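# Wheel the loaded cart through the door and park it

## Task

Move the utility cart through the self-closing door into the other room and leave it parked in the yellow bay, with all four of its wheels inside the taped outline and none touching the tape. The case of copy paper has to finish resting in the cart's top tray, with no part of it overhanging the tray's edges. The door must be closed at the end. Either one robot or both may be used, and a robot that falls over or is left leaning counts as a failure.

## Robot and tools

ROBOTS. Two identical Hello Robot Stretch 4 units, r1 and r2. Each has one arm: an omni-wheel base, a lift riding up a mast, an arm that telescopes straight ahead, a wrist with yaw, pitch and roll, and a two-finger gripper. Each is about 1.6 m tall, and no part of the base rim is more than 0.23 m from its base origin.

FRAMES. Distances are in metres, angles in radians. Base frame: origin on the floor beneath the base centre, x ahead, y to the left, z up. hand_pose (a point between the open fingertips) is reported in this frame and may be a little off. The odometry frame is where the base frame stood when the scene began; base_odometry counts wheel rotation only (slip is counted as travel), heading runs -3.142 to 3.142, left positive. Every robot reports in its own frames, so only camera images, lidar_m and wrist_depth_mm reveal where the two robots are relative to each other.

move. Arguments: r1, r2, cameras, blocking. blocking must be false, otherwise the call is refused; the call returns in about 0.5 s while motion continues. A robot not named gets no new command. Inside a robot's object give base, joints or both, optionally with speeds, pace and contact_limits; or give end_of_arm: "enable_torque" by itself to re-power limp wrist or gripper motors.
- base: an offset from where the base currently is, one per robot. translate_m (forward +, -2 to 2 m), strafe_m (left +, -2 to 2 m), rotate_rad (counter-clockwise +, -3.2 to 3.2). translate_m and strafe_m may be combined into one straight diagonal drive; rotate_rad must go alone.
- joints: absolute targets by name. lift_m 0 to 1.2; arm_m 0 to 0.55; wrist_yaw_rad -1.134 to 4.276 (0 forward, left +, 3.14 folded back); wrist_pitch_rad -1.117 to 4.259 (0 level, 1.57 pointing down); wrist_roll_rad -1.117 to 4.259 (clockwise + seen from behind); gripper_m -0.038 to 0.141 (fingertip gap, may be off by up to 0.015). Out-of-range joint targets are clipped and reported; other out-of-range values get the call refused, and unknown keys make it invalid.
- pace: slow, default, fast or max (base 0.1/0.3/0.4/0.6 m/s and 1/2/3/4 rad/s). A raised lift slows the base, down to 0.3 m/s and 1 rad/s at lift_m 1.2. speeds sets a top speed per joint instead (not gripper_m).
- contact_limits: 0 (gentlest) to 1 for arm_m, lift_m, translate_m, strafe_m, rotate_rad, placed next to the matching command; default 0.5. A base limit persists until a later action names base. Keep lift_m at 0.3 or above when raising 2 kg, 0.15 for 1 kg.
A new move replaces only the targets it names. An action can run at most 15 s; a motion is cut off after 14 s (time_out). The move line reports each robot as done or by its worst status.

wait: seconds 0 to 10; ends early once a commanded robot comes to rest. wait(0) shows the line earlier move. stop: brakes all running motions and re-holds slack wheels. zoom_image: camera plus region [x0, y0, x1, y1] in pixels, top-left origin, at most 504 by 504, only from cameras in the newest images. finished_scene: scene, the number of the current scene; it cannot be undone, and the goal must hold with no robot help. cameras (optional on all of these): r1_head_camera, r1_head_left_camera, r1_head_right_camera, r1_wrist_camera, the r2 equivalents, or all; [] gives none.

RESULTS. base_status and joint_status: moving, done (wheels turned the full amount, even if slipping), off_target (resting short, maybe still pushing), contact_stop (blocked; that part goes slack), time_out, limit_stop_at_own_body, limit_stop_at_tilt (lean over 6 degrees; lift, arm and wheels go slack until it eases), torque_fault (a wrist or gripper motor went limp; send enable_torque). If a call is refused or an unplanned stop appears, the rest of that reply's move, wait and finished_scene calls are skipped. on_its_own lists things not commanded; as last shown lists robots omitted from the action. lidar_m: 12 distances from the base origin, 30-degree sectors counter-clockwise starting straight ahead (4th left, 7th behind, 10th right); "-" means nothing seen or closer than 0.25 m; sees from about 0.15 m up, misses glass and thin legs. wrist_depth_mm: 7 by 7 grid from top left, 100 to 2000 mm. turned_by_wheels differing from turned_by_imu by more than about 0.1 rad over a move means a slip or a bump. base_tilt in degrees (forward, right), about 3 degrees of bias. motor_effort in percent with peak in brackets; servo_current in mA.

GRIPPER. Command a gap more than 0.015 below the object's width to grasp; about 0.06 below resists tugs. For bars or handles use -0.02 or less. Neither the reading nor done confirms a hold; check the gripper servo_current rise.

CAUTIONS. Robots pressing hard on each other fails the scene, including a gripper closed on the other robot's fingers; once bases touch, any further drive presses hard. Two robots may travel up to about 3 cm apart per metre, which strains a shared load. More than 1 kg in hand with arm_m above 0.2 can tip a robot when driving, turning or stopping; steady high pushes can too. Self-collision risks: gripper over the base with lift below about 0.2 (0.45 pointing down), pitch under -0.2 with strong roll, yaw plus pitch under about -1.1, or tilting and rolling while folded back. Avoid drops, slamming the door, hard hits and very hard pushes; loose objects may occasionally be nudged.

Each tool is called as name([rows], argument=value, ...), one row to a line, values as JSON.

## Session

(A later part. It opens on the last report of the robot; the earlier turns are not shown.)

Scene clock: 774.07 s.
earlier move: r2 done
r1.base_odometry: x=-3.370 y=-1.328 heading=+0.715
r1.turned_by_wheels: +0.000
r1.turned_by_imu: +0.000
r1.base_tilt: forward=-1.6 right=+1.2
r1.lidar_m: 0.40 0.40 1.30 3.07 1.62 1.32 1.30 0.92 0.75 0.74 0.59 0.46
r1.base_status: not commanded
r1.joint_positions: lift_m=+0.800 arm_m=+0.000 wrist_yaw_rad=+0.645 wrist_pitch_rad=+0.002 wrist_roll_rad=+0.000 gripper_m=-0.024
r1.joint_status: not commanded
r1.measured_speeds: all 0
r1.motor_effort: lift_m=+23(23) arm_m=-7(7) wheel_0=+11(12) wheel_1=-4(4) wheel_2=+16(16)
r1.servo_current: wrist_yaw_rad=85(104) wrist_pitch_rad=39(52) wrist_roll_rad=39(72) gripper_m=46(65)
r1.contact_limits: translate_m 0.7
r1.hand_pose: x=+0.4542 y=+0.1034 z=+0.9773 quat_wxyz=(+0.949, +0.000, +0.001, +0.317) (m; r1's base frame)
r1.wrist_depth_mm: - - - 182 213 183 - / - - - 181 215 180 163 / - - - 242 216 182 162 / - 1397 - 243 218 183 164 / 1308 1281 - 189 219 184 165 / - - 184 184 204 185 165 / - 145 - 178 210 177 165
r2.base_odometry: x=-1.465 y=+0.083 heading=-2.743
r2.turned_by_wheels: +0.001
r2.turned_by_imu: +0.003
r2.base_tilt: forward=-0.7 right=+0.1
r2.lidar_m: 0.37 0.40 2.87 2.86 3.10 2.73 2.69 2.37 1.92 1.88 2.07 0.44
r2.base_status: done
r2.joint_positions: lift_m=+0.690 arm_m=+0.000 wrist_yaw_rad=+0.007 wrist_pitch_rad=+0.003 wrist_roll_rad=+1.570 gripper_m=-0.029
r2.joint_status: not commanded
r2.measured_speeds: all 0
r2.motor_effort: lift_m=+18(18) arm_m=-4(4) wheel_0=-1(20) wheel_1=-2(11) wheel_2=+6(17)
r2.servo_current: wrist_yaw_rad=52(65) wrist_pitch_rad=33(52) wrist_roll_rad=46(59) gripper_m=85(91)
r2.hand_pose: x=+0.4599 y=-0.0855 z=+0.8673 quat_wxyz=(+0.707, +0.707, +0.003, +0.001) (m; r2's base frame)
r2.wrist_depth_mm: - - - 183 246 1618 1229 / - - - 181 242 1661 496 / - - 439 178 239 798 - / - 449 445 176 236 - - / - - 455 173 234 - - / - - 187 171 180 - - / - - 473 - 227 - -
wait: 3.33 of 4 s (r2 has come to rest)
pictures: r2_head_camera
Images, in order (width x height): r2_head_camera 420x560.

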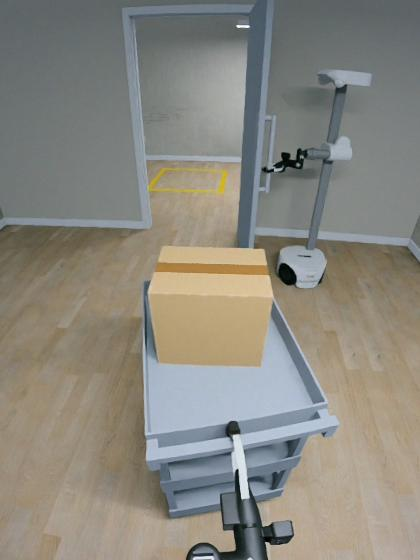

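move(blocking=false, r2={"base":{"rotate_rad":0.1}}, cameras=[])

wait(seconds=2, cameras=[])

move(blocking=false, r2={"base":{"translate_m":-0.5}}, cameras=[])

wait(seconds=4, cameras=["r2_head_camera"])

Scene clock: 804.13 s.
move: r2 moving
r1: as last shown
r1.lidar_m: 0.41 0.39 1.29 3.07 1.62 1.34 1.33 0.92 0.73 0.73 0.61 0.45
r1.servo_current: wrist_yaw_rad=72(98) wrist_pitch_rad=46(46) wrist_roll_rad=26(65) gripper_m=52(59)
r1.contact_limits: translate_m 0.7
r1.wrist_depth_mm: - - - 182 213 183 - / - - - 181 214 181 163 / - - - 239 216 182 163 / - 1397 - 243 217 182 164 / 1397 1308 - 190 220 184 164 / - - 185 184 204 185 165 / 1464 145 181 178 210 177 165
r2.base_odometry: x=-1.465 y=+0.083 heading=-2.644
r2.turned_by_wheels: +0.099
r2.turned_by_imu: +0.097
r2.base_tilt: forward=-0.7 right=+0.1
r2.lidar_m: 0.38 3.36 2.86 2.85 3.20 2.72 2.72 2.21 1.88 1.89 2.22 0.43
r2.base_status: rotate_rad moving
r2.joint_positions: lift_m=+0.690 arm_m=+0.000 wrist_yaw_rad=-0.009 wrist_pitch_rad=+0.003 wrist_roll_rad=+1.570 gripper_m=-0.029
r2.joint_status: not commanded
r2.measured_speeds: translate_m=+0.001 strafe_m=+0.000 rotate_rad=+0.003 lift_m=+0.000 arm_m=+0.000 wrist_yaw_rad=+0.058 wrist_pitch_rad=+0.000 wrist_roll_rad=+0.000
r2.motor_effort: lift_m=+18(18) arm_m=-4(4) wheel_0=-8(14) wheel_1=-6(8) wheel_2=-8(13)
r2.servo_current: wrist_yaw_rad=65(72) wrist_pitch_rad=46(46) wrist_roll_rad=39(59) gripper_m=85(91)
r2.hand_pose: x=+0.4586 y=-0.0899 z=+0.8673 quat_wxyz=(+0.707, +0.707, -0.002, -0.004) (m; r2's base frame)
r2.wrist_depth_mm: - - - 168 229 1576 1182 / - - - 169 229 723 - / - 436 430 169 229 - - / - 452 445 169 230 - - / - - 462 170 230 - - / - - 185 169 180 - - / - - - - 231 1618 504
pictures: none
No camera images: "cameras" was empty.

Scene clock: 804.47 s.
earlier move: r2 done
r1.base_odometry: x=-3.370 y=-1.328 heading=+0.715
r1.turned_by_wheels: +0.000
r1.turned_by_imu: +0.000
r1.base_tilt: forward=-1.6 right=+1.2
r1.lidar_m: 0.40 0.39 1.31 3.05 1.60 1.32 1.31 0.89 0.72 0.73 0.56 0.45
r1.base_status: not commanded
r1.joint_positions: lift_m=+0.800 arm_m=+0.000 wrist_yaw_rad=+0.645 wrist_pitch_rad=+0.002 wrist_roll_rad=+0.000 gripper_m=-0.024
r1.joint_status: not commanded
r1.measured_speeds: all 0
r1.motor_effort: lift_m=+23(23) arm_m=-7(7) wheel_0=+12(12) wheel_1=-4(4) wheel_2=+16(16)
r1.servo_current: wrist_yaw_rad=98(98) wrist_pitch_rad=33(46) wrist_roll_rad=59(65) gripper_m=52(59)
r1.contact_limits: translate_m 0.7
r1.hand_pose: x=+0.4542 y=+0.1034 z=+0.9773 quat_wxyz=(+0.949, +0.000, +0.001, +0.317) (m; r1's base frame)
r1.wrist_depth_mm: - - - 183 213 183 - / - - - 181 214 180 163 / - - - 241 216 182 163 / - 1366 - 243 218 183 164 / 1430 1281 - 189 219 184 164 / - - 183 185 204 185 165 / 1537 145 182 178 211 177 166
r2.base_odometry: x=-1.465 y=+0.083 heading=-2.644
r2.turned_by_wheels: +0.000
r2.turned_by_imu: +0.000
r2.base_tilt: forward=-0.7 right=+0.1
r2.lidar_m: 0.40 3.33 2.84 2.86 3.20 2.73 2.71 2.23 1.90 1.88 2.20 0.42
r2.base_status: done
r2.joint_positions: lift_m=+0.690 arm_m=+0.000 wrist_yaw_rad=-0.007 wrist_pitch_rad=+0.003 wrist_roll_rad=+1.570 gripper_m=-0.029
r2.joint_status: not commanded
r2.measured_speeds: all 0
r2.motor_effort: lift_m=+18(18) arm_m=-4(4) wheel_0=-5(14) wheel_1=-5(8) wheel_2=-5(13)
r2.servo_current: wrist_yaw_rad=52(72) wrist_pitch_rad=46(52) wrist_roll_rad=52(59) gripper_m=91(91)
r2.hand_pose: x=+0.4587 y=-0.0895 z=+0.8673 quat_wxyz=(+0.707, +0.707, -0.002, -0.004) (m; r2's base frame)
r2.wrist_depth_mm: - - - 167 227 1576 1138 / - - - 168 229 768 - / - 430 430 168 229 - - / - 449 449 169 229 - - / - - 459 169 229 - - / - - 186 169 181 - - / - - - - 231 1618 492
wait: 0.33 of 2 s (r2 has come to rest)
pictures: none
No camera images: "cameras" was empty.

Scene clock: 804.97 s.
move: r2 moving
r1: as last shown
r1.lidar_m: 0.39 0.39 1.34 3.05 1.60 1.31 1.30 0.89 0.72 0.72 0.58 0.45
r1.motor_effort: lift_m=+23(23) arm_m=-7(7) wheel_0=+11(12) wheel_1=-4(4) wheel_2=+16(16)
r1.servo_current: wrist_yaw_rad=85(111) wrist_pitch_rad=33(46) wrist_roll_rad=33(59) gripper_m=59(59)
r1.contact_limits: translate_m 0.7
r1.wrist_depth_mm: - - - 182 213 183 - / - - - 181 215 181 162 / - - - 241 216 182 163 / - 1366 - 243 217 183 164 / 1537 1308 - 189 220 184 165 / - - 184 185 204 185 165 / 1756 145 - 178 211 177 165
r2.base_odometry: x=-1.438 y=+0.097 heading=-2.643
r2.turned_by_wheels: +0.001
r2.turned_by_imu: +0.001
r2.base_tilt: forward=-0.6 right=+0.1
r2.lidar_m: 0.39 0.41 2.86 2.86 3.15 2.69 2.69 2.21 1.88 1.88 2.20 0.39
r2.base_status: translate_m moving
r2.joint_positions: lift_m=+0.690 arm_m=+0.000 wrist_yaw_rad=+0.007 wrist_pitch_rad=+0.003 wrist_roll_rad=+1.570 gripper_m=-0.029
r2.joint_status: not commanded
r2.measured_speeds: translate_m=-0.121 strafe_m=+0.002 rotate_rad=+0.006 lift_m=+0.000 arm_m=+0.000 wrist_yaw_rad=+0.030 wrist_pitch_rad=+0.000 wrist_roll_rad=+0.000
r2.motor_effort: lift_m=+18(18) arm_m=-4(4) wheel_0=-6(13) wheel_1=-10(12) wheel_2=+19(19)
r2.servo_current: wrist_yaw_rad=52(59) wrist_pitch_rad=39(46) wrist_roll_rad=39(59) gripper_m=78(91)
r2.hand_pose: x=+0.4599 y=-0.0855 z=+0.8673 quat_wxyz=(+0.707, +0.707, +0.003, +0.001) (m; r2's base frame)
r2.wrist_depth_mm: - - - 162 220 1576 - / - - - 163 222 768 - / - 430 427 166 225 - - / - 452 442 167 228 - - / - - 462 169 229 - - / - - 186 170 180 - - / - - - - 234 1618 500
pictures: none
No camera images: "cameras" was empty.

Scene clock: 807.63 s.
earlier move: r2 done
r1.base_odometry: x=-3.370 y=-1.328 heading=+0.715
r1.turned_by_wheels: +0.000
r1.turned_by_imu: +0.000
r1.base_tilt: forward=-1.6 right=+1.2
r1.lidar_m: 0.39 0.40 1.84 3.03 1.59 1.32 1.31 0.91 0.72 0.72 0.59 0.46
r1.base_status: not commanded
r1.joint_positions: lift_m=+0.800 arm_m=+0.000 wrist_yaw_rad=+0.645 wrist_pitch_rad=+0.002 wrist_roll_rad=+0.000 gripper_m=-0.024
r1.joint_status: not commanded
r1.measured_speeds: all 0
r1.motor_effort: lift_m=+23(23) arm_m=-7(7) wheel_0=+11(12) wheel_1=-4(4) wheel_2=+16(16)
r1.servo_current: wrist_yaw_rad=72(111) wrist_pitch_rad=46(52) wrist_roll_rad=39(72) gripper_m=52(59)
r1.contact_limits: translate_m 0.7
r1.hand_pose: x=+0.4542 y=+0.1034 z=+0.9773 quat_wxyz=(+0.949, +0.000, +0.001, +0.317) (m; r1's base frame)
r1.wrist_depth_mm: - - - 182 213 183 - / - - - 180 215 180 162 / - - - 241 216 182 163 / - - - 244 216 183 164 / - - - 189 219 184 164 / - - 185 184 204 185 165 / - 153 - 178 210 177 165
r2.base_odometry: x=-1.026 y=+0.321 heading=-2.644
r2.turned_by_wheels: -0.001
r2.turned_by_imu: +0.002
r2.base_tilt: forward=-0.6 right=+0.0
r2.lidar_m: 0.32 0.34 2.97 2.96 2.65 2.21 2.20 2.08 1.76 1.77 2.06 0.46
r2.base_status: done
r2.joint_positions: lift_m=+0.690 arm_m=+0.000 wrist_yaw_rad=+0.008 wrist_pitch_rad=+0.003 wrist_roll_rad=+1.570 gripper_m=-0.029
r2.joint_status: not commanded
r2.measured_speeds: all 0
r2.motor_effort: lift_m=+18(18) arm_m=-4(4) wheel_0=+1(13) wheel_1=-3(12) wheel_2=+4(22)
r2.servo_current: wrist_yaw_rad=59(72) wrist_pitch_rad=39(52) wrist_roll_rad=33(65) gripper_m=78(91)
r2.hand_pose: x=+0.4600 y=-0.0851 z=+0.8673 quat_wxyz=(+0.707, +0.707, +0.004, +0.002) (m; r2's base frame)
r2.wrist_depth_mm: - - - 291 304 324 324 / - - - 274 282 1708 1229 / - - - 202 265 1708 525 / - - 459 189 251 798 - / - 452 449 181 237 - - / - 442 188 169 180 - - / - - 433 - 217 - -
wait: 2.67 of 4 s (r2 has come to rest)
pictures: r2_head_camera
Images, in order (width x height): r2_head_camera 420x560.

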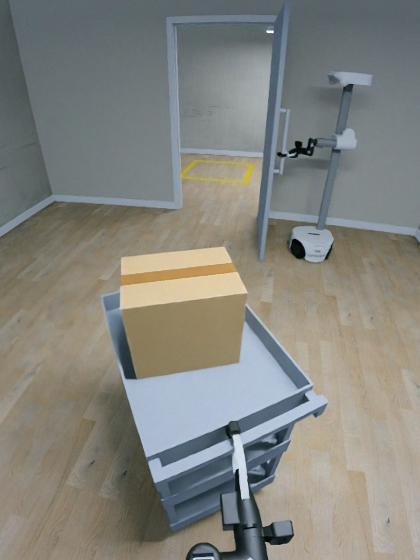

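move(blocking=false, r2={"base":{"translate_m":-0.2,"strafe_m":0.14}}, cameras=[])

wait(seconds=4, cameras=["r2_head_camera"])

Scene clock: 814.23 s.
move: r2 moving
r1: as last shown
r1.lidar_m: 0.37 0.43 1.85 3.03 1.62 1.33 1.31 0.92 0.73 0.74 0.58 0.46
r1.servo_current: wrist_yaw_rad=91(111) wrist_pitch_rad=39(46) wrist_roll_rad=65(65) gripper_m=59(59)
r1.contact_limits: translate_m 0.7
r1.wrist_depth_mm: - - - 183 213 183 - / - - - 181 215 181 162 / - - - 239 216 182 163 / - - - 244 217 183 164 / - - - 189 219 184 165 / - - 186 185 204 184 165 / - 152 - 178 211 177 166
r2.base_odometry: x=-0.991 y=+0.318 heading=-2.644
r2.turned_by_wheels: +0.000
r2.turned_by_imu: +0.001
r2.base_tilt: forward=-0.6 right=+0.1
r2.lidar_m: 0.33 0.41 2.97 2.94 2.60 2.21 2.22 2.09 1.79 1.79 2.06 0.44
r2.base_status: translate_m moving; strafe_m moving
r2.joint_positions: lift_m=+0.690 arm_m=+0.000 wrist_yaw_rad=+0.002 wrist_pitch_rad=+0.003 wrist_roll_rad=+1.570 gripper_m=-0.029
r2.joint_status: not commanded
r2.measured_speeds: translate_m=-0.110 strafe_m=+0.079 rotate_rad=+0.002 lift_m=+0.000 arm_m=+0.000 wrist_yaw_rad=-0.026 wrist_pitch_rad=+0.000 wrist_roll_rad=+0.000
r2.motor_effort: lift_m=+18(18) arm_m=-4(4) wheel_0=-15(16) wheel_1=+3(4) wheel_2=+15(17)
r2.servo_current: wrist_yaw_rad=46(72) wrist_pitch_rad=39(46) wrist_roll_rad=52(52) gripper_m=91(91)
r2.hand_pose: x=+0.4595 y=-0.0868 z=+0.8673 quat_wxyz=(+0.707, +0.707, +0.002, +0.000) (m; r2's base frame)
r2.wrist_depth_mm: - - - 293 306 329 324 / - - - 274 282 1661 1229 / - - - 204 265 1863 535 / - - 459 189 250 809 - / - 452 449 181 237 - - / - 442 186 170 179 - - / - - 433 - 216 - -
pictures: none
No camera images: "cameras" was empty.

Scene clock: 815.90 s.
earlier move: r2 done
r1.base_odometry: x=-3.370 y=-1.328 heading=+0.715
r1.turned_by_wheels: +0.000
r1.turned_by_imu: +0.000
r1.base_tilt: forward=-1.6 right=+1.2
r1.lidar_m: 0.40 0.41 2.02 3.04 1.59 1.33 1.31 0.89 0.73 0.73 0.60 0.45
r1.base_status: not commanded
r1.joint_positions: lift_m=+0.800 arm_m=+0.000 wrist_yaw_rad=+0.645 wrist_pitch_rad=+0.002 wrist_roll_rad=+0.000 gripper_m=-0.024
r1.joint_status: not commanded
r1.measured_speeds: all 0
r1.motor_effort: lift_m=+23(23) arm_m=-7(7) wheel_0=+11(12) wheel_1=-4(4) wheel_2=+16(16)
r1.servo_current: wrist_yaw_rad=91(111) wrist_pitch_rad=46(46) wrist_roll_rad=52(65) gripper_m=52(59)
r1.contact_limits: translate_m 0.7
r1.hand_pose: x=+0.4542 y=+0.1034 z=+0.9773 quat_wxyz=(+0.949, +0.000, +0.001, +0.317) (m; r1's base frame)
r1.wrist_depth_mm: - - - 182 213 183 - / - - - 181 215 180 162 / - - - 242 216 182 163 / - - - 243 217 183 164 / - - - 189 218 183 165 / - - 185 183 204 185 165 / - 152 - 178 210 177 165
r2.base_odometry: x=-0.783 y=+0.294 heading=-2.644
r2.turned_by_wheels: -0.001
r2.turned_by_imu: -0.002
r2.base_tilt: forward=-0.7 right=+0.1
r2.lidar_m: 0.36 3.36 2.87 2.85 2.37 2.01 2.00 2.18 1.85 1.85 2.16 0.43
r2.base_status: done
r2.joint_positions: lift_m=+0.690 arm_m=+0.000 wrist_yaw_rad=-0.005 wrist_pitch_rad=+0.003 wrist_roll_rad=+1.570 gripper_m=-0.029
r2.joint_status: not commanded
r2.measured_speeds: all 0
r2.motor_effort: lift_m=+18(18) arm_m=-4(4) wheel_0=-5(18) wheel_1=+4(5) wheel_2=-2(17)
r2.servo_current: wrist_yaw_rad=46(72) wrist_pitch_rad=46(52) wrist_roll_rad=59(59) gripper_m=78(91)
r2.hand_pose: x=+0.4589 y=-0.0888 z=+0.8673 quat_wxyz=(+0.707, +0.707, -0.001, -0.003) (m; r2's base frame)
r2.wrist_depth_mm: - - - 266 270 1661 1205 / - - - 196 258 1708 539 / - - - 190 250 778 - / - 452 452 182 241 854 - / - 445 449 177 235 - - / - - 185 170 181 - - / - - 449 - 220 - -
wait: 1.67 of 4 s (r2 has come to rest)
pictures: r2_head_camera
Images, in order (width x height): r2_head_camera 420x560.

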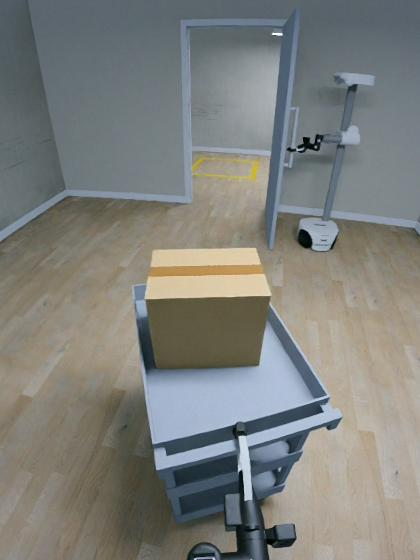

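move(blocking=false, r2={"base":{"translate_m":-0.2,"strafe_m":0.12}}, cameras=[])

wait(seconds=4, cameras=[])

move(blocking=false, r2={"base":{"translate_m":-0.25}}, cameras=[])

wait(seconds=4, cameras=["r2_head_camera"])

Scene clock: 826.63 s.
move: r2 moving
r1: as last shown
r1.lidar_m: 0.39 0.40 2.04 3.04 1.61 1.33 1.31 0.87 0.73 0.71 0.59 0.47
r1.servo_current: wrist_yaw_rad=85(98) wrist_pitch_rad=46(46) wrist_roll_rad=46(65) gripper_m=59(59)
r1.contact_limits: translate_m 0.7
r1.wrist_depth_mm: - - - 182 213 183 - / - - - 181 215 181 162 / - - - 241 216 182 163 / - - - 243 218 183 164 / - - - 189 220 184 164 / - - 186 183 204 185 165 / - 152 - 178 211 177 166
r2.base_odometry: x=-0.747 y=+0.292 heading=-2.644
r2.turned_by_wheels: +0.000
r2.turned_by_imu: +0.001
r2.base_tilt: forward=-0.6 right=+0.1
r2.lidar_m: 0.36 3.37 2.87 2.84 2.32 1.98 1.97 2.20 1.87 1.85 2.16 0.43
r2.base_status: translate_m moving; strafe_m moving
r2.joint_positions: lift_m=+0.690 arm_m=+0.000 wrist_yaw_rad=-0.005 wrist_pitch_rad=+0.003 wrist_roll_rad=+1.570 gripper_m=-0.029
r2.joint_status: not commanded
r2.measured_speeds: translate_m=-0.121 strafe_m=+0.071 rotate_rad=+0.001 lift_m=+0.000 arm_m=+0.000 wrist_yaw_rad=+0.000 wrist_pitch_rad=+0.000 wrist_roll_rad=+0.000
r2.motor_effort: lift_m=+18(18) arm_m=-4(4) wheel_0=-12(17) wheel_1=+5(6) wheel_2=+12(14)
r2.servo_current: wrist_yaw_rad=59(59) wrist_pitch_rad=46(46) wrist_roll_rad=52(59) gripper_m=85(91)
r2.hand_pose: x=+0.4589 y=-0.0888 z=+0.8673 quat_wxyz=(+0.707, +0.707, -0.001, -0.003) (m; r2's base frame)
r2.wrist_depth_mm: - - - 199 263 1661 1182 / - - - 193 255 1661 508 / - - - 186 247 788 - / - 452 449 180 239 854 - / - 452 449 176 233 - - / - - 186 170 179 - - / - - 455 - 221 - -
pictures: none
No camera images: "cameras" was empty.

Scene clock: 828.23 s.
earlier move: r2 done
r1.base_odometry: x=-3.370 y=-1.328 heading=+0.715
r1.turned_by_wheels: +0.000
r1.turned_by_imu: +0.000
r1.base_tilt: forward=-1.5 right=+1.2
r1.lidar_m: 0.38 0.42 2.19 3.03 1.60 1.31 1.31 0.90 0.72 0.72 0.58 0.42
r1.base_status: not commanded
r1.joint_positions: lift_m=+0.800 arm_m=+0.000 wrist_yaw_rad=+0.645 wrist_pitch_rad=+0.002 wrist_roll_rad=+0.000 gripper_m=-0.024
r1.joint_status: not commanded
r1.measured_speeds: all 0
r1.motor_effort: lift_m=+23(23) arm_m=-7(7) wheel_0=+12(12) wheel_1=-4(4) wheel_2=+16(16)
r1.servo_current: wrist_yaw_rad=104(104) wrist_pitch_rad=46(52) wrist_roll_rad=46(65) gripper_m=65(65)
r1.contact_limits: translate_m 0.7
r1.hand_pose: x=+0.4542 y=+0.1034 z=+0.9773 quat_wxyz=(+0.949, +0.000, +0.001, +0.317) (m; r1's base frame)
r1.wrist_depth_mm: - - - 182 213 183 - / - - - 181 215 180 162 / - - - 241 216 182 163 / - - - 242 218 182 164 / - - - 189 219 184 165 / - - 186 184 203 185 165 / - 153 - 178 211 177 166
r2.base_odometry: x=-0.550 y=+0.284 heading=-2.644
r2.turned_by_wheels: +0.000
r2.turned_by_imu: +0.000
r2.base_tilt: forward=-0.7 right=+0.1
r2.lidar_m: 0.39 0.42 2.78 2.80 2.10 1.79 1.78 2.09 1.92 1.92 2.24 0.41
r2.base_status: done
r2.joint_positions: lift_m=+0.690 arm_m=+0.000 wrist_yaw_rad=+0.000 wrist_pitch_rad=+0.003 wrist_roll_rad=+1.570 gripper_m=-0.029
r2.joint_status: not commanded
r2.measured_speeds: all 0
r2.motor_effort: lift_m=+18(18) arm_m=-4(4) wheel_0=-1(17) wheel_1=+4(6) wheel_2=+5(16)
r2.servo_current: wrist_yaw_rad=39(59) wrist_pitch_rad=39(52) wrist_roll_rad=52(59) gripper_m=91(98)
r2.hand_pose: x=+0.4593 y=-0.0875 z=+0.8673 quat_wxyz=(+0.707, +0.707, +0.001, -0.001) (m; r2's base frame)
r2.wrist_depth_mm: - - - 173 234 1661 1160 / - - - - 232 1464 - / - - 433 172 231 - - / - 452 445 171 231 - - / - - 459 171 231 - - / - - 185 170 179 - - / - - 484 - 229 1708 -
wait: 1.60 of 4 s (r2 has come to rest)
pictures: none
No camera images: "cameras" was empty.

Scene clock: 828.73 s.
move: r2 moving
r1: as last shown
r1.base_tilt: forward=-1.6 right=+1.2
r1.lidar_m: 0.39 0.41 2.22 3.04 1.59 1.33 1.31 0.92 0.73 0.72 0.60 0.46
r1.motor_effort: lift_m=+23(23) arm_m=-7(7) wheel_0=+11(12) wheel_1=-4(4) wheel_2=+16(16)
r1.servo_current: wrist_yaw_rad=85(104) wrist_pitch_rad=46(46) wrist_roll_rad=46(65) gripper_m=52(65)
r1.contact_limits: translate_m 0.7
r1.wrist_depth_mm: - - - 182 212 183 - / - - - 181 215 181 162 / - - - 241 216 182 163 / - - - 243 217 183 164 / - - - 190 220 184 164 / - - 186 184 204 185 165 / - 153 - 178 210 177 165
r2.base_odometry: x=-0.523 y=+0.299 heading=-2.643
r2.turned_by_wheels: +0.001
r2.turned_by_imu: +0.001
r2.base_tilt: forward=-0.6 right=+0.0
r2.lidar_m: 0.39 0.39 2.80 2.78 2.07 1.76 1.77 1.99 1.91 1.90 2.23 0.43
r2.base_status: translate_m moving
r2.joint_positions: lift_m=+0.690 arm_m=+0.000 wrist_yaw_rad=+0.006 wrist_pitch_rad=+0.003 wrist_roll_rad=+1.570 gripper_m=-0.029
r2.joint_status: not commanded
r2.measured_speeds: translate_m=-0.121 strafe_m=+0.000 rotate_rad=+0.003 lift_m=+0.000 arm_m=+0.000 wrist_yaw_rad=+0.025 wrist_pitch_rad=+0.000 wrist_roll_rad=+0.000
r2.motor_effort: lift_m=+18(18) arm_m=-4(4) wheel_0=-4(7) wheel_1=-9(9) wheel_2=+20(20)
r2.servo_current: wrist_yaw_rad=59(59) wrist_pitch_rad=39(46) wrist_roll_rad=46(59) gripper_m=85(91)
r2.hand_pose: x=+0.4599 y=-0.0856 z=+0.8673 quat_wxyz=(+0.707, +0.707, +0.003, +0.001) (m; r2's base frame)
r2.wrist_depth_mm: - - - 170 230 1708 1160 / - - - - 230 759 - / - - 433 170 230 - - / - 449 445 170 231 - - / - - 459 170 230 - - / - - 187 171 180 - - / - - 492 - 231 1618 508
pictures: none
No camera images: "cameras" was empty.

Scene clock: 830.53 s.
earlier move: r2 done
r1.base_odometry: x=-3.370 y=-1.328 heading=+0.715
r1.turned_by_wheels: +0.000
r1.turned_by_imu: +0.000
r1.base_tilt: forward=-1.5 right=+1.2
r1.lidar_m: 0.38 0.39 2.41 3.04 1.61 1.33 1.29 0.91 0.73 0.72 0.60 0.47
r1.base_status: not commanded
r1.joint_positions: lift_m=+0.800 arm_m=+0.000 wrist_yaw_rad=+0.645 wrist_pitch_rad=+0.002 wrist_roll_rad=+0.000 gripper_m=-0.024
r1.joint_status: not commanded
r1.measured_speeds: all 0
r1.motor_effort: lift_m=+23(23) arm_m=-7(7) wheel_0=+11(12) wheel_1=-4(4) wheel_2=+16(16)
r1.servo_current: wrist_yaw_rad=65(104) wrist_pitch_rad=46(52) wrist_roll_rad=39(65) gripper_m=59(65)
r1.contact_limits: translate_m 0.7
r1.hand_pose: x=+0.4542 y=+0.1034 z=+0.9773 quat_wxyz=(+0.949, +0.000, +0.001, +0.317) (m; r1's base frame)
r1.wrist_depth_mm: - - - 182 212 183 - / - - - 181 215 180 162 / - - - 241 216 183 163 / - - - 244 216 183 163 / - - - 189 219 183 165 / - - 185 183 204 185 165 / - 153 - 178 211 177 165
r2.base_odometry: x=-0.331 y=+0.403 heading=-2.643
r2.turned_by_wheels: +0.000
r2.turned_by_imu: +0.001
r2.base_tilt: forward=-0.7 right=+0.0
r2.lidar_m: 0.36 0.40 2.87 2.86 1.78 1.53 1.54 1.78 1.85 1.85 2.14 0.44
r2.base_status: done
r2.joint_positions: lift_m=+0.690 arm_m=+0.000 wrist_yaw_rad=+0.008 wrist_pitch_rad=+0.003 wrist_roll_rad=+1.570 gripper_m=-0.029
r2.joint_status: not commanded
r2.measured_speeds: all 0
r2.motor_effort: lift_m=+18(18) arm_m=-4(4) wheel_0=+1(7) wheel_1=-3(10) wheel_2=+5(21)
r2.servo_current: wrist_yaw_rad=59(72) wrist_pitch_rad=39(52) wrist_roll_rad=46(65) gripper_m=85(91)
r2.hand_pose: x=+0.4600 y=-0.0852 z=+0.8673 quat_wxyz=(+0.707, +0.707, +0.004, +0.002) (m; r2's base frame)
r2.wrist_depth_mm: - - - 178 239 1661 1205 / - - - - 237 1661 - / - - 436 175 236 831 - / - 449 442 174 233 - - / - - 452 173 231 - - / - - 188 170 180 - - / - - 480 - 229 1576 -
wait: 1.80 of 4 s (r2 has come to rest)
pictures: r2_head_camera
Images, in order (width x height): r2_head_camera 420x560.

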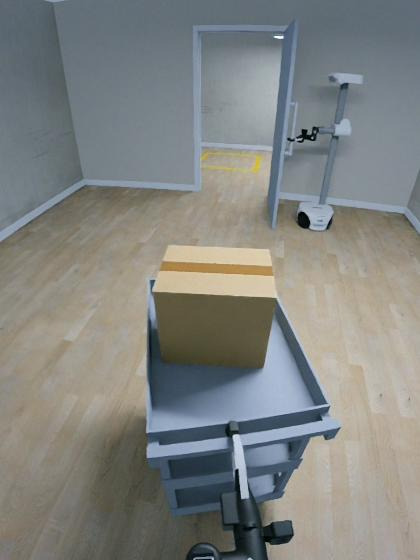

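move(blocking=false, r2={"joints":{"gripper_m":0.08}}, cameras=[])

wait(seconds=3, cameras=[])

move(blocking=false, r2={"base":{"translate_m":-0.12}}, cameras=[])

wait(seconds=3, cameras=[])

move(blocking=false, r2={"base":{"rotate_rad":-0.05},"joints":{"gripper_m":0.141,"wrist_roll_rad":0}}, cameras=[])

wait(seconds=3, cameras=["r2_head_camera","r2_wrist_camera"])

Scene clock: 843.50 s.
move: r2 moving
r1: as last shown
r1.base_tilt: forward=-1.6 right=+1.2
r1.lidar_m: 0.38 0.40 2.42 3.05 1.61 1.33 1.30 0.90 0.74 0.72 0.58 0.44
r1.servo_current: wrist_yaw_rad=78(98) wrist_pitch_rad=39(52) wrist_roll_rad=39(59) gripper_m=52(59)
r1.contact_limits: translate_m 0.7
r1.wrist_depth_mm: - - - 182 214 183 - / - - - 181 215 180 163 / - - - 241 215 182 163 / - - - 243 216 183 164 / - - - 189 219 183 164 / - - 185 183 204 185 165 / - 153 - 178 211 177 165
r2.base_odometry: x=-0.331 y=+0.403 heading=-2.643
r2.turned_by_wheels: +0.000
r2.turned_by_imu: +0.000
r2.base_tilt: forward=-0.7 right=+0.1
r2.lidar_m: 0.38 0.41 2.86 2.87 1.82 1.53 1.53 1.79 1.85 1.86 2.17 0.45
r2.base_status: not commanded
r2.joint_positions: lift_m=+0.690 arm_m=+0.000 wrist_yaw_rad=+0.008 wrist_pitch_rad=+0.003 wrist_roll_rad=+1.570 gripper_m=-0.003
r2.joint_status: gripper_m moving
r2.measured_speeds: translate_m=-0.001 strafe_m=+0.000 rotate_rad=-0.001 lift_m=+0.000 arm_m=+0.000 wrist_yaw_rad=+0.000 wrist_pitch_rad=+0.000 wrist_roll_rad=+0.000
r2.motor_effort: lift_m=+18(18) arm_m=-3(4) wheel_0=+1(1) wheel_1=-2(3) wheel_2=+4(5)
r2.servo_current: wrist_yaw_rad=52(65) wrist_pitch_rad=39(46) wrist_roll_rad=59(59) gripper_m=85(91)
r2.hand_pose: x=+0.4600 y=-0.0853 z=+0.8673 quat_wxyz=(+0.707, +0.707, +0.004, +0.002) (m; r2's base frame)
r2.wrist_depth_mm: - - - 183 246 1708 1205 / - - - 181 243 1661 - / - - 442 180 240 820 - / - 452 445 178 237 831 - / - - 459 176 236 - - / - - 187 175 183 - - / - - 480 - 232 1576 -
pictures: none
No camera images: "cameras" was empty.

Scene clock: 844.80 s.
earlier move: r2 done
r1.base_odometry: x=-3.370 y=-1.328 heading=+0.715
r1.turned_by_wheels: +0.000
r1.turned_by_imu: +0.000
r1.base_tilt: forward=-1.5 right=+1.2
r1.lidar_m: 0.40 0.40 2.44 3.07 1.60 1.33 1.32 0.89 0.72 0.73 0.60 0.45
r1.base_status: not commanded
r1.joint_positions: lift_m=+0.800 arm_m=+0.000 wrist_yaw_rad=+0.645 wrist_pitch_rad=+0.002 wrist_roll_rad=+0.000 gripper_m=-0.024
r1.joint_status: not commanded
r1.measured_speeds: all 0
r1.motor_effort: lift_m=+23(23) arm_m=-7(7) wheel_0=+12(12) wheel_1=-4(4) wheel_2=+16(16)
r1.servo_current: wrist_yaw_rad=78(98) wrist_pitch_rad=39(52) wrist_roll_rad=46(65) gripper_m=59(59)
r1.contact_limits: translate_m 0.7
r1.hand_pose: x=+0.4542 y=+0.1034 z=+0.9773 quat_wxyz=(+0.949, +0.000, +0.001, +0.317) (m; r1's base frame)
r1.wrist_depth_mm: - - - 182 214 183 - / - - - 181 214 181 162 / - - - 241 216 182 163 / - - - 243 217 183 164 / - - - 189 220 184 164 / - - 185 183 204 185 165 / - 153 - 178 210 177 165
r2.base_odometry: x=-0.331 y=+0.403 heading=-2.643
r2.turned_by_wheels: +0.000
r2.turned_by_imu: +0.000
r2.base_tilt: forward=-0.6 right=+0.1
r2.lidar_m: 0.39 0.40 2.87 2.86 1.82 1.55 1.54 1.80 1.85 1.84 2.18 0.43
r2.base_status: not commanded
r2.joint_positions: lift_m=+0.690 arm_m=+0.000 wrist_yaw_rad=+0.007 wrist_pitch_rad=+0.003 wrist_roll_rad=+1.570 gripper_m=+0.080
r2.joint_status: all done
r2.measured_speeds: all 0
r2.motor_effort: lift_m=+18(18) arm_m=-4(4) wheel_0=+1(1) wheel_1=-3(3) wheel_2=+4(5)
r2.servo_current: wrist_yaw_rad=52(65) wrist_pitch_rad=46(46) wrist_roll_rad=46(59) gripper_m=52(124)
r2.hand_pose: x=+0.4599 y=-0.0853 z=+0.8673 quat_wxyz=(+0.707, +0.707, +0.004, +0.002) (m; r2's base frame)
r2.wrist_depth_mm: - - - 254 254 1708 1229 / - - - 191 252 1808 - / - - 449 189 249 831 - / - 459 455 187 248 842 - / - - 469 186 245 831 - / - - 473 184 189 - - / - - 488 - 240 - -
wait: 1.30 of 3 s (r2 has come to rest)
pictures: none
No camera images: "cameras" was empty.

Scene clock: 845.30 s.
move: r2 moving
r1: as last shown
r1.base_tilt: forward=-1.6 right=+1.2
r1.lidar_m: 0.40 0.41 2.43 3.04 1.60 1.32 1.31 0.88 0.74 0.72 0.60 0.44
r1.motor_effort: lift_m=+23(23) arm_m=-7(7) wheel_0=+11(12) wheel_1=-4(4) wheel_2=+16(16)
r1.servo_current: wrist_yaw_rad=78(91) wrist_pitch_rad=46(46) wrist_roll_rad=59(59) gripper_m=59(59)
r1.contact_limits: translate_m 0.7
r1.wrist_depth_mm: - - - 182 213 183 - / - - - 181 214 180 163 / - - - 241 216 182 163 / - - - 245 218 183 164 / - - - 190 219 183 165 / - - 186 185 203 185 165 / - 153 - 178 210 177 165
r2.base_odometry: x=-0.303 y=+0.418 heading=-2.644
r2.turned_by_wheels: +0.000
r2.turned_by_imu: +0.000
r2.base_tilt: forward=-0.7 right=+0.1
r2.lidar_m: 0.44 0.44 2.86 2.86 1.81 1.52 1.50 1.72 1.86 1.86 2.16 0.47
r2.base_status: translate_m moving
r2.joint_positions: lift_m=+0.690 arm_m=+0.000 wrist_yaw_rad=+0.003 wrist_pitch_rad=+0.003 wrist_roll_rad=+1.570 gripper_m=+0.080
r2.joint_status: not commanded
r2.measured_speeds: translate_m=-0.121 strafe_m=+0.001 rotate_rad=-0.001 lift_m=+0.000 arm_m=+0.000 wrist_yaw_rad=+0.000 wrist_pitch_rad=+0.000 wrist_roll_rad=+0.000
r2.motor_effort: lift_m=+17(18) arm_m=-4(4) wheel_0=-7(8) wheel_1=-5(9) wheel_2=+12(12)
r2.servo_current: wrist_yaw_rad=59(59) wrist_pitch_rad=46(46) wrist_roll_rad=33(52) gripper_m=46(59)
r2.hand_pose: x=+0.4596 y=-0.0866 z=+0.8674 quat_wxyz=(+0.707, +0.707, +0.002, +0.000) (m; r2's base frame)
r2.wrist_depth_mm: - - - 224 285 1708 1229 / - - - 222 281 1708 - / - - - 220 279 854 - / - - 488 217 277 878 - / - - 496 216 273 866 - / - - 192 212 192 - - / - - 521 - 270 1921 -
pictures: none
No camera images: "cameras" was empty.

Scene clock: 846.47 s.
earlier move: r2 done
r1.base_odometry: x=-3.370 y=-1.328 heading=+0.715
r1.turned_by_wheels: +0.000
r1.turned_by_imu: +0.000
r1.base_tilt: forward=-1.6 right=+1.2
r1.lidar_m: 0.38 0.40 2.42 3.06 1.60 1.32 1.32 0.91 0.72 0.71 0.58 0.45
r1.base_status: not commanded
r1.joint_positions: lift_m=+0.800 arm_m=+0.000 wrist_yaw_rad=+0.645 wrist_pitch_rad=+0.002 wrist_roll_rad=+0.000 gripper_m=-0.024
r1.joint_status: not commanded
r1.measured_speeds: all 0
r1.motor_effort: lift_m=+23(23) arm_m=-7(7) wheel_0=+11(12) wheel_1=-4(4) wheel_2=+16(16)
r1.servo_current: wrist_yaw_rad=91(111) wrist_pitch_rad=46(46) wrist_roll_rad=52(72) gripper_m=59(59)
r1.contact_limits: translate_m 0.7
r1.hand_pose: x=+0.4542 y=+0.1034 z=+0.9773 quat_wxyz=(+0.949, +0.000, +0.001, +0.317) (m; r1's base frame)
r1.wrist_depth_mm: - - - 183 213 183 - / - - - 181 214 181 162 / - - - 241 216 182 163 / - - - 244 218 183 164 / - - - 189 220 184 164 / - - 185 184 204 185 166 / - 153 - 178 210 177 166
r2.base_odometry: x=-0.226 y=+0.461 heading=-2.644
r2.turned_by_wheels: +0.000
r2.turned_by_imu: +0.000
r2.base_tilt: forward=-0.7 right=+0.1
r2.lidar_m: 0.51 3.41 2.88 2.88 1.69 1.40 1.42 1.63 1.83 1.82 2.12 0.56
r2.base_status: done
r2.joint_positions: lift_m=+0.690 arm_m=+0.000 wrist_yaw_rad=+0.003 wrist_pitch_rad=+0.003 wrist_roll_rad=+1.570 gripper_m=+0.080
r2.joint_status: not commanded
r2.measured_speeds: all 0
r2.motor_effort: lift_m=+17(18) arm_m=-4(4) wheel_0=-4(10) wheel_1=-4(9) wheel_2=+4(12)
r2.servo_current: wrist_yaw_rad=46(59) wrist_pitch_rad=39(52) wrist_roll_rad=33(59) gripper_m=52(59)
r2.hand_pose: x=+0.4596 y=-0.0866 z=+0.8674 quat_wxyz=(+0.707, +0.707, +0.002, +0.000) (m; r2's base frame)
r2.wrist_depth_mm: - - - 370 389 404 404 / - - - 377 - 1708 - / - - - 373 375 854 - / - - 569 368 368 917 - / - - 591 366 364 946 - / - - 194 301 193 - - / - - - - - 1863 -
wait: 1.17 of 3 s (r2 has come to rest)
pictures: none
No camera images: "cameras" was empty.

Scene clock: 846.97 s.
move: r2 moving
r1: as last shown
r1.lidar_m: 0.41 0.40 2.41 3.03 1.60 1.32 1.32 0.89 0.73 0.73 0.59 0.45
r1.servo_current: wrist_yaw_rad=85(91) wrist_pitch_rad=46(46) wrist_roll_rad=52(59) gripper_m=52(59)
r1.contact_limits: translate_m 0.7
r1.wrist_depth_mm: - - - 182 212 183 - / - - - 181 214 180 163 / - - - 242 216 182 163 / - - - 243 217 183 164 / - - - 189 218 183 164 / - - 186 184 204 185 164 / - 153 - 178 211 177 166
r2.base_odometry: x=-0.226 y=+0.461 heading=-2.693
r2.turned_by_wheels: -0.049
r2.turned_by_imu: -0.048
r2.base_tilt: forward=-0.7 right=+0.1
r2.lidar_m: 0.51 0.50 2.92 2.89 1.73 1.42 1.42 1.60 1.86 1.84 2.05 0.57
r2.base_status: rotate_rad moving
r2.joint_positions: lift_m=+0.690 arm_m=+0.000 wrist_yaw_rad=+0.003 wrist_pitch_rad=+0.003 wrist_roll_rad=+0.982 gripper_m=+0.097
r2.joint_status: wrist_roll_rad moving; gripper_m moving
r2.measured_speeds: translate_m=+0.000 strafe_m=+0.000 rotate_rad=+0.000 lift_m=+0.000 arm_m=+0.000 wrist_yaw_rad=+0.000 wrist_pitch_rad=+0.000 wrist_roll_rad=-1.820
r2.motor_effort: lift_m=+17(17) arm_m=-4(4) wheel_0=+5(6) wheel_1=+4(6) wheel_2=+3(9)
r2.servo_current: wrist_yaw_rad=59(59) wrist_pitch_rad=39(46) wrist_roll_rad=78(104) gripper_m=91(91)
r2.hand_pose: x=+0.4595 y=-0.0867 z=+0.8674 quat_wxyz=(+0.882, +0.472, +0.002, +0.000) (m; r2's base frame)
r2.wrist_depth_mm: - - - - - - - / - - - - - - 1921 / - - 574 - 387 399 1576 / - - 585 574 384 - 407 / - - 597 370 377 - - / - - 194 309 192 - - / - - - - - - -
pictures: none
No camera images: "cameras" was empty.

Scene clock: 848.10 s.
earlier move: r2 done
r1.base_odometry: x=-3.370 y=-1.328 heading=+0.715
r1.turned_by_wheels: +0.000
r1.turned_by_imu: +0.000
r1.base_tilt: forward=-1.6 right=+1.2
r1.lidar_m: 0.39 0.42 2.44 3.04 1.61 1.32 1.31 0.91 0.72 0.72 0.61 0.45
r1.base_status: not commanded
r1.joint_positions: lift_m=+0.800 arm_m=+0.000 wrist_yaw_rad=+0.645 wrist_pitch_rad=+0.002 wrist_roll_rad=+0.000 gripper_m=-0.024
r1.joint_status: not commanded
r1.measured_speeds: all 0
r1.motor_effort: lift_m=+23(23) arm_m=-7(7) wheel_0=+12(12) wheel_1=-4(4) wheel_2=+16(16)
r1.servo_current: wrist_yaw_rad=65(111) wrist_pitch_rad=52(52) wrist_roll_rad=39(72) gripper_m=59(65)
r1.contact_limits: translate_m 0.7
r1.hand_pose: x=+0.4542 y=+0.1034 z=+0.9773 quat_wxyz=(+0.949, +0.000, +0.001, +0.317) (m; r1's base frame)
r1.wrist_depth_mm: - - - 182 213 184 - / - - - 180 216 181 162 / - - - 240 217 182 163 / - - - 243 217 183 164 / - - - 189 219 183 165 / - - 186 185 204 185 165 / - 152 - 178 210 177 165
r2.base_odometry: x=-0.226 y=+0.461 heading=-2.693
r2.turned_by_wheels: +0.000
r2.turned_by_imu: +0.000
r2.base_tilt: forward=-0.7 right=+0.1
r2.lidar_m: 0.51 0.54 2.89 2.89 1.72 1.42 1.40 1.62 1.85 1.83 2.07 0.56
r2.base_status: done
r2.joint_positions: lift_m=+0.690 arm_m=+0.000 wrist_yaw_rad=+0.003 wrist_pitch_rad=+0.003 wrist_roll_rad=+0.002 gripper_m=+0.141
r2.joint_status: all done
r2.measured_speeds: all 0
r2.motor_effort: lift_m=+17(17) arm_m=-4(4) wheel_0=+5(6) wheel_1=+4(6) wheel_2=+3(9)
r2.servo_current: wrist_yaw_rad=52(59) wrist_pitch_rad=39(46) wrist_roll_rad=46(104) gripper_m=59(124)
r2.hand_pose: x=+0.4595 y=-0.0867 z=+0.8674 quat_wxyz=(+1.000, +0.001, +0.001, +0.001) (m; r2's base frame)
r2.wrist_depth_mm: - - - - - - - / - - - - - - - / - - 597 574 - - - / - - 603 591 - - - / - 315 312 315 320 329 - / 290 218 359 370 382 338 - / 1756 1708 946 - 1921 413 1756
wait: 1.13 of 3 s (r2 has come to rest)
pictures: r2_head_camera, r2_wrist_camera
Images, in order (width x height): r2_head_camera 420x560, r2_wrist_camera 616x392.

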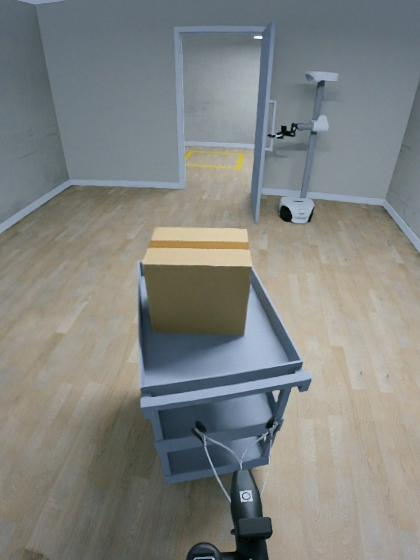

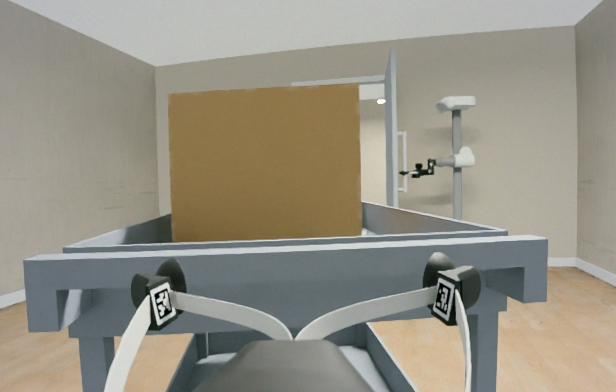

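move(blocking=false, r2={"base":{"strafe_m":0.025}}, cameras=[])

wait(seconds=1.5, cameras=[])

move(blocking=false, r2={"base":{"translate_m":0.5},"contact_limits":{"translate_m":0.7},"pace":"slow"}, cameras=[])

wait(seconds=7, cameras=["r2_head_camera","r2_wrist_camera"])

Scene clock: 858.93 s.
move: r2 moving
r1: as last shown
r1.lidar_m: 0.41 0.39 2.41 3.07 1.61 1.32 1.30 0.91 0.72 0.72 0.59 0.45
r1.servo_current: wrist_yaw_rad=85(98) wrist_pitch_rad=39(46) wrist_roll_rad=52(72) gripper_m=52(59)
r1.contact_limits: translate_m 0.7
r1.wrist_depth_mm: - - - 182 213 183 - / - - - 180 215 181 162 / - - - 241 216 181 163 / - - - 243 217 183 164 / - - - 190 219 183 164 / - - 185 184 204 185 165 / - 153 - 178 211 177 165
r2.base_odometry: x=-0.215 y=+0.439 heading=-2.693
r2.turned_by_wheels: +0.000
r2.turned_by_imu: +0.000
r2.base_tilt: forward=-0.7 right=+0.1
r2.lidar_m: 0.51 3.51 2.88 2.88 1.73 1.42 1.41 1.57 1.85 1.85 2.11 0.57
r2.base_status: strafe_m moving
r2.joint_positions: lift_m=+0.690 arm_m=+0.000 wrist_yaw_rad=+0.003 wrist_pitch_rad=+0.003 wrist_roll_rad=+0.002 gripper_m=+0.141
r2.joint_status: not commanded
r2.measured_speeds: translate_m=+0.000 strafe_m=+0.028 rotate_rad=-0.002 lift_m=+0.000 arm_m=+0.000 wrist_yaw_rad=+0.000 wrist_pitch_rad=+0.000 wrist_roll_rad=+0.000
r2.motor_effort: lift_m=+17(17) arm_m=-4(4) wheel_0=-3(9) wheel_1=+2(12) wheel_2=+0(3)
r2.servo_current: wrist_yaw_rad=46(52) wrist_pitch_rad=39(52) wrist_roll_rad=52(65) gripper_m=52(52)
r2.hand_pose: x=+0.4595 y=-0.0867 z=+0.8674 quat_wxyz=(+1.000, +0.001, +0.001, +0.001) (m; r2's base frame)
r2.wrist_depth_mm: - - - - - - - / - - - - - - - / - - 597 585 - - - / - - 597 591 - - - / - 345 312 310 317 327 332 / - 218 300 364 373 387 - / 1921 1708 - - - 1808 1808
pictures: none
No camera images: "cameras" was empty.

Scene clock: 859.30 s.
earlier move: r2 done
r1.base_odometry: x=-3.370 y=-1.328 heading=+0.715
r1.turned_by_wheels: +0.000
r1.turned_by_imu: +0.000
r1.base_tilt: forward=-1.6 right=+1.2
r1.lidar_m: 0.40 0.40 2.42 3.05 1.61 1.31 1.29 0.89 0.72 0.72 0.58 0.46
r1.base_status: not commanded
r1.joint_positions: lift_m=+0.800 arm_m=+0.000 wrist_yaw_rad=+0.645 wrist_pitch_rad=+0.002 wrist_roll_rad=+0.000 gripper_m=-0.024
r1.joint_status: not commanded
r1.measured_speeds: all 0
r1.motor_effort: lift_m=+23(23) arm_m=-7(7) wheel_0=+11(12) wheel_1=-4(4) wheel_2=+16(16)
r1.servo_current: wrist_yaw_rad=78(98) wrist_pitch_rad=39(46) wrist_roll_rad=46(72) gripper_m=59(59)
r1.contact_limits: translate_m 0.7
r1.hand_pose: x=+0.4542 y=+0.1034 z=+0.9773 quat_wxyz=(+0.949, +0.000, +0.001, +0.317) (m; r1's base frame)
r1.wrist_depth_mm: - - - 183 214 183 - / - - - 181 214 181 162 / - - - 241 216 182 163 / - - - 244 216 183 164 / - - - 190 220 184 164 / - - 186 183 204 184 165 / - 153 - 178 211 177 165
r2.base_odometry: x=-0.215 y=+0.438 heading=-2.693
r2.turned_by_wheels: +0.000
r2.turned_by_imu: +0.000
r2.base_tilt: forward=-0.7 right=+0.0
r2.lidar_m: 0.50 3.50 2.86 2.84 1.72 1.42 1.42 1.61 1.86 1.84 2.08 0.57
r2.base_status: done
r2.joint_positions: lift_m=+0.690 arm_m=+0.000 wrist_yaw_rad=+0.003 wrist_pitch_rad=+0.003 wrist_roll_rad=+0.002 gripper_m=+0.141
r2.joint_status: not commanded
r2.measured_speeds: all 0
r2.motor_effort: lift_m=+17(17) arm_m=-4(4) wheel_0=-2(9) wheel_1=+0(12) wheel_2=+0(3)
r2.servo_current: wrist_yaw_rad=52(65) wrist_pitch_rad=39(52) wrist_roll_rad=39(65) gripper_m=59(59)
r2.hand_pose: x=+0.4595 y=-0.0867 z=+0.8674 quat_wxyz=(+1.000, +0.001, +0.001, +0.001) (m; r2's base frame)
r2.wrist_depth_mm: - - - - - - - / - - - - - - - / - - 597 580 - - - / - - 597 585 - - - / - 347 312 309 317 329 334 / - 217 216 368 373 389 - / 1983 1756 1708 - - 1756 1808
wait: 0.37 of 1.5 s (r2 has come to rest)
pictures: none
No camera images: "cameras" was empty.

Scene clock: 859.80 s.
move: r2 moving
r1: as last shown
r1.lidar_m: 0.41 0.41 2.41 3.05 1.60 1.33 1.31 0.90 0.74 0.73 0.60 0.45
r1.motor_effort: lift_m=+23(23) arm_m=-7(7) wheel_0=+12(12) wheel_1=-4(4) wheel_2=+16(16)
r1.servo_current: wrist_yaw_rad=85(104) wrist_pitch_rad=46(46) wrist_roll_rad=39(65) gripper_m=59(59)
r1.contact_limits: translate_m 0.7
r1.wrist_depth_mm: - - - 183 213 183 - / - - - 181 216 180 162 / - - - 240 215 183 163 / - - - 244 217 182 164 / - - - 189 220 184 165 / - - 185 183 204 185 165 / - 153 - 178 211 176 166
r2.base_odometry: x=-0.226 y=+0.433 heading=-2.693
r2.turned_by_wheels: +0.000
r2.turned_by_imu: +0.000
r2.base_tilt: forward=-0.7 right=+0.0
r2.lidar_m: 0.50 3.44 2.87 2.86 1.77 1.45 1.44 1.61 1.87 1.84 2.10 0.55
r2.base_status: translate_m moving
r2.joint_positions: lift_m=+0.690 arm_m=+0.000 wrist_yaw_rad=+0.003 wrist_pitch_rad=+0.003 wrist_roll_rad=+0.002 gripper_m=+0.141
r2.joint_status: not commanded
r2.measured_speeds: translate_m=+0.048 strafe_m=+0.000 rotate_rad=+0.000 lift_m=+0.000 arm_m=+0.000 wrist_yaw_rad=+0.000 wrist_pitch_rad=+0.000 wrist_roll_rad=+0.000
r2.motor_effort: lift_m=+17(17) arm_m=-4(4) wheel_0=+11(11) wheel_1=+6(7) wheel_2=-9(11)
r2.servo_current: wrist_yaw_rad=39(59) wrist_pitch_rad=46(46) wrist_roll_rad=39(59) gripper_m=46(59)
r2.contact_limits: translate_m 0.7
r2.hand_pose: x=+0.4595 y=-0.0867 z=+0.8674 quat_wxyz=(+1.000, +0.001, +0.001, +0.001) (m; r2's base frame)
r2.wrist_depth_mm: - - - - - - - / - - - 580 - - - / - - 585 574 - - - / - - 580 569 - - - / - 338 345 306 303 329 322 / - 279 289 357 364 375 - / 1921 1708 - - - 1808 1808
pictures: none
No camera images: "cameras" was empty.

Scene clock: 865.60 s.
earlier move: r2 done
r1.base_odometry: x=-3.370 y=-1.328 heading=+0.715
r1.turned_by_wheels: +0.000
r1.turned_by_imu: +0.000
r1.base_tilt: forward=-1.6 right=+1.2
r1.lidar_m: 0.38 0.38 2.09 3.04 1.61 1.31 1.32 0.91 0.72 0.73 0.59 0.45
r1.base_status: not commanded
r1.joint_positions: lift_m=+0.800 arm_m=+0.000 wrist_yaw_rad=+0.645 wrist_pitch_rad=+0.002 wrist_roll_rad=+0.000 gripper_m=-0.024
r1.joint_status: not commanded
r1.measured_speeds: all 0
r1.motor_effort: lift_m=+23(23) arm_m=-7(7) wheel_0=+11(12) wheel_1=-4(4) wheel_2=+16(16)
r1.servo_current: wrist_yaw_rad=85(111) wrist_pitch_rad=46(52) wrist_roll_rad=33(65) gripper_m=52(59)
r1.contact_limits: translate_m 0.7
r1.hand_pose: x=+0.4542 y=+0.1034 z=+0.9773 quat_wxyz=(+0.949, +0.000, +0.001, +0.317) (m; r1's base frame)
r1.wrist_depth_mm: - - - 182 213 183 - / - - - 181 215 180 163 / - - - 240 216 182 163 / - - - 245 219 183 165 / - - - 189 219 183 165 / - - 185 184 204 185 165 / - 152 - 177 209 177 165
r2.base_odometry: x=-0.665 y=+0.221 heading=-2.693
r2.turned_by_wheels: +0.000
r2.turned_by_imu: +0.002
r2.base_tilt: forward=-0.7 right=+0.0
r2.lidar_m: 0.46 0.45 2.78 2.77 2.30 1.92 1.90 2.15 1.97 1.94 2.20 0.52
r2.base_status: done
r2.joint_positions: lift_m=+0.690 arm_m=+0.000 wrist_yaw_rad=+0.002 wrist_pitch_rad=+0.003 wrist_roll_rad=+0.002 gripper_m=+0.141
r2.joint_status: not commanded
r2.measured_speeds: all 0
r2.motor_effort: lift_m=+17(17) arm_m=+5(5) wheel_0=+6(14) wheel_1=+5(11) wheel_2=-7(17)
r2.servo_current: wrist_yaw_rad=39(59) wrist_pitch_rad=39(52) wrist_roll_rad=46(65) gripper_m=46(59)
r2.contact_limits: translate_m 0.7
r2.hand_pose: x=+0.4594 y=-0.0867 z=+0.8674 quat_wxyz=(+1.000, +0.001, +0.001, +0.001) (m; r2's base frame)
r2.wrist_depth_mm: - - - - - - - / - - 530 504 - - - / - 544 525 508 - - - / - 549 530 512 - - - / 387 544 521 309 310 281 - / 238 216 244 249 252 260 - / - 1708 - - - 334 1756
wait: 5.80 of 7 s (r2 has come to rest)
pictures: r2_head_camera, r2_wrist_camera
Images, in order (width x height): r2_head_camera 420x560, r2_wrist_camera 616x392.

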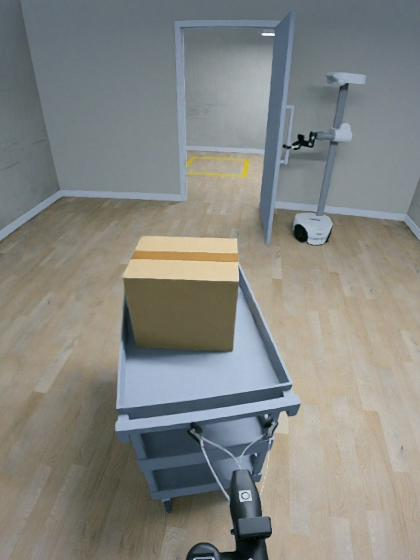

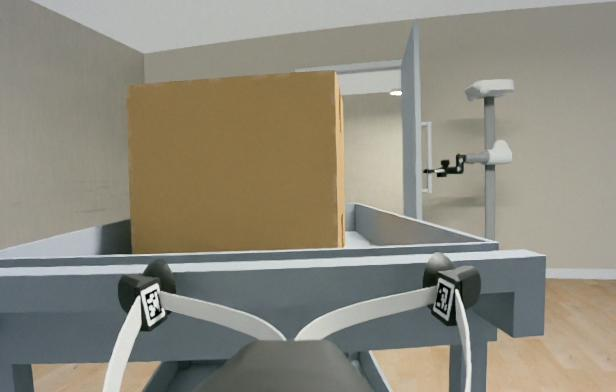

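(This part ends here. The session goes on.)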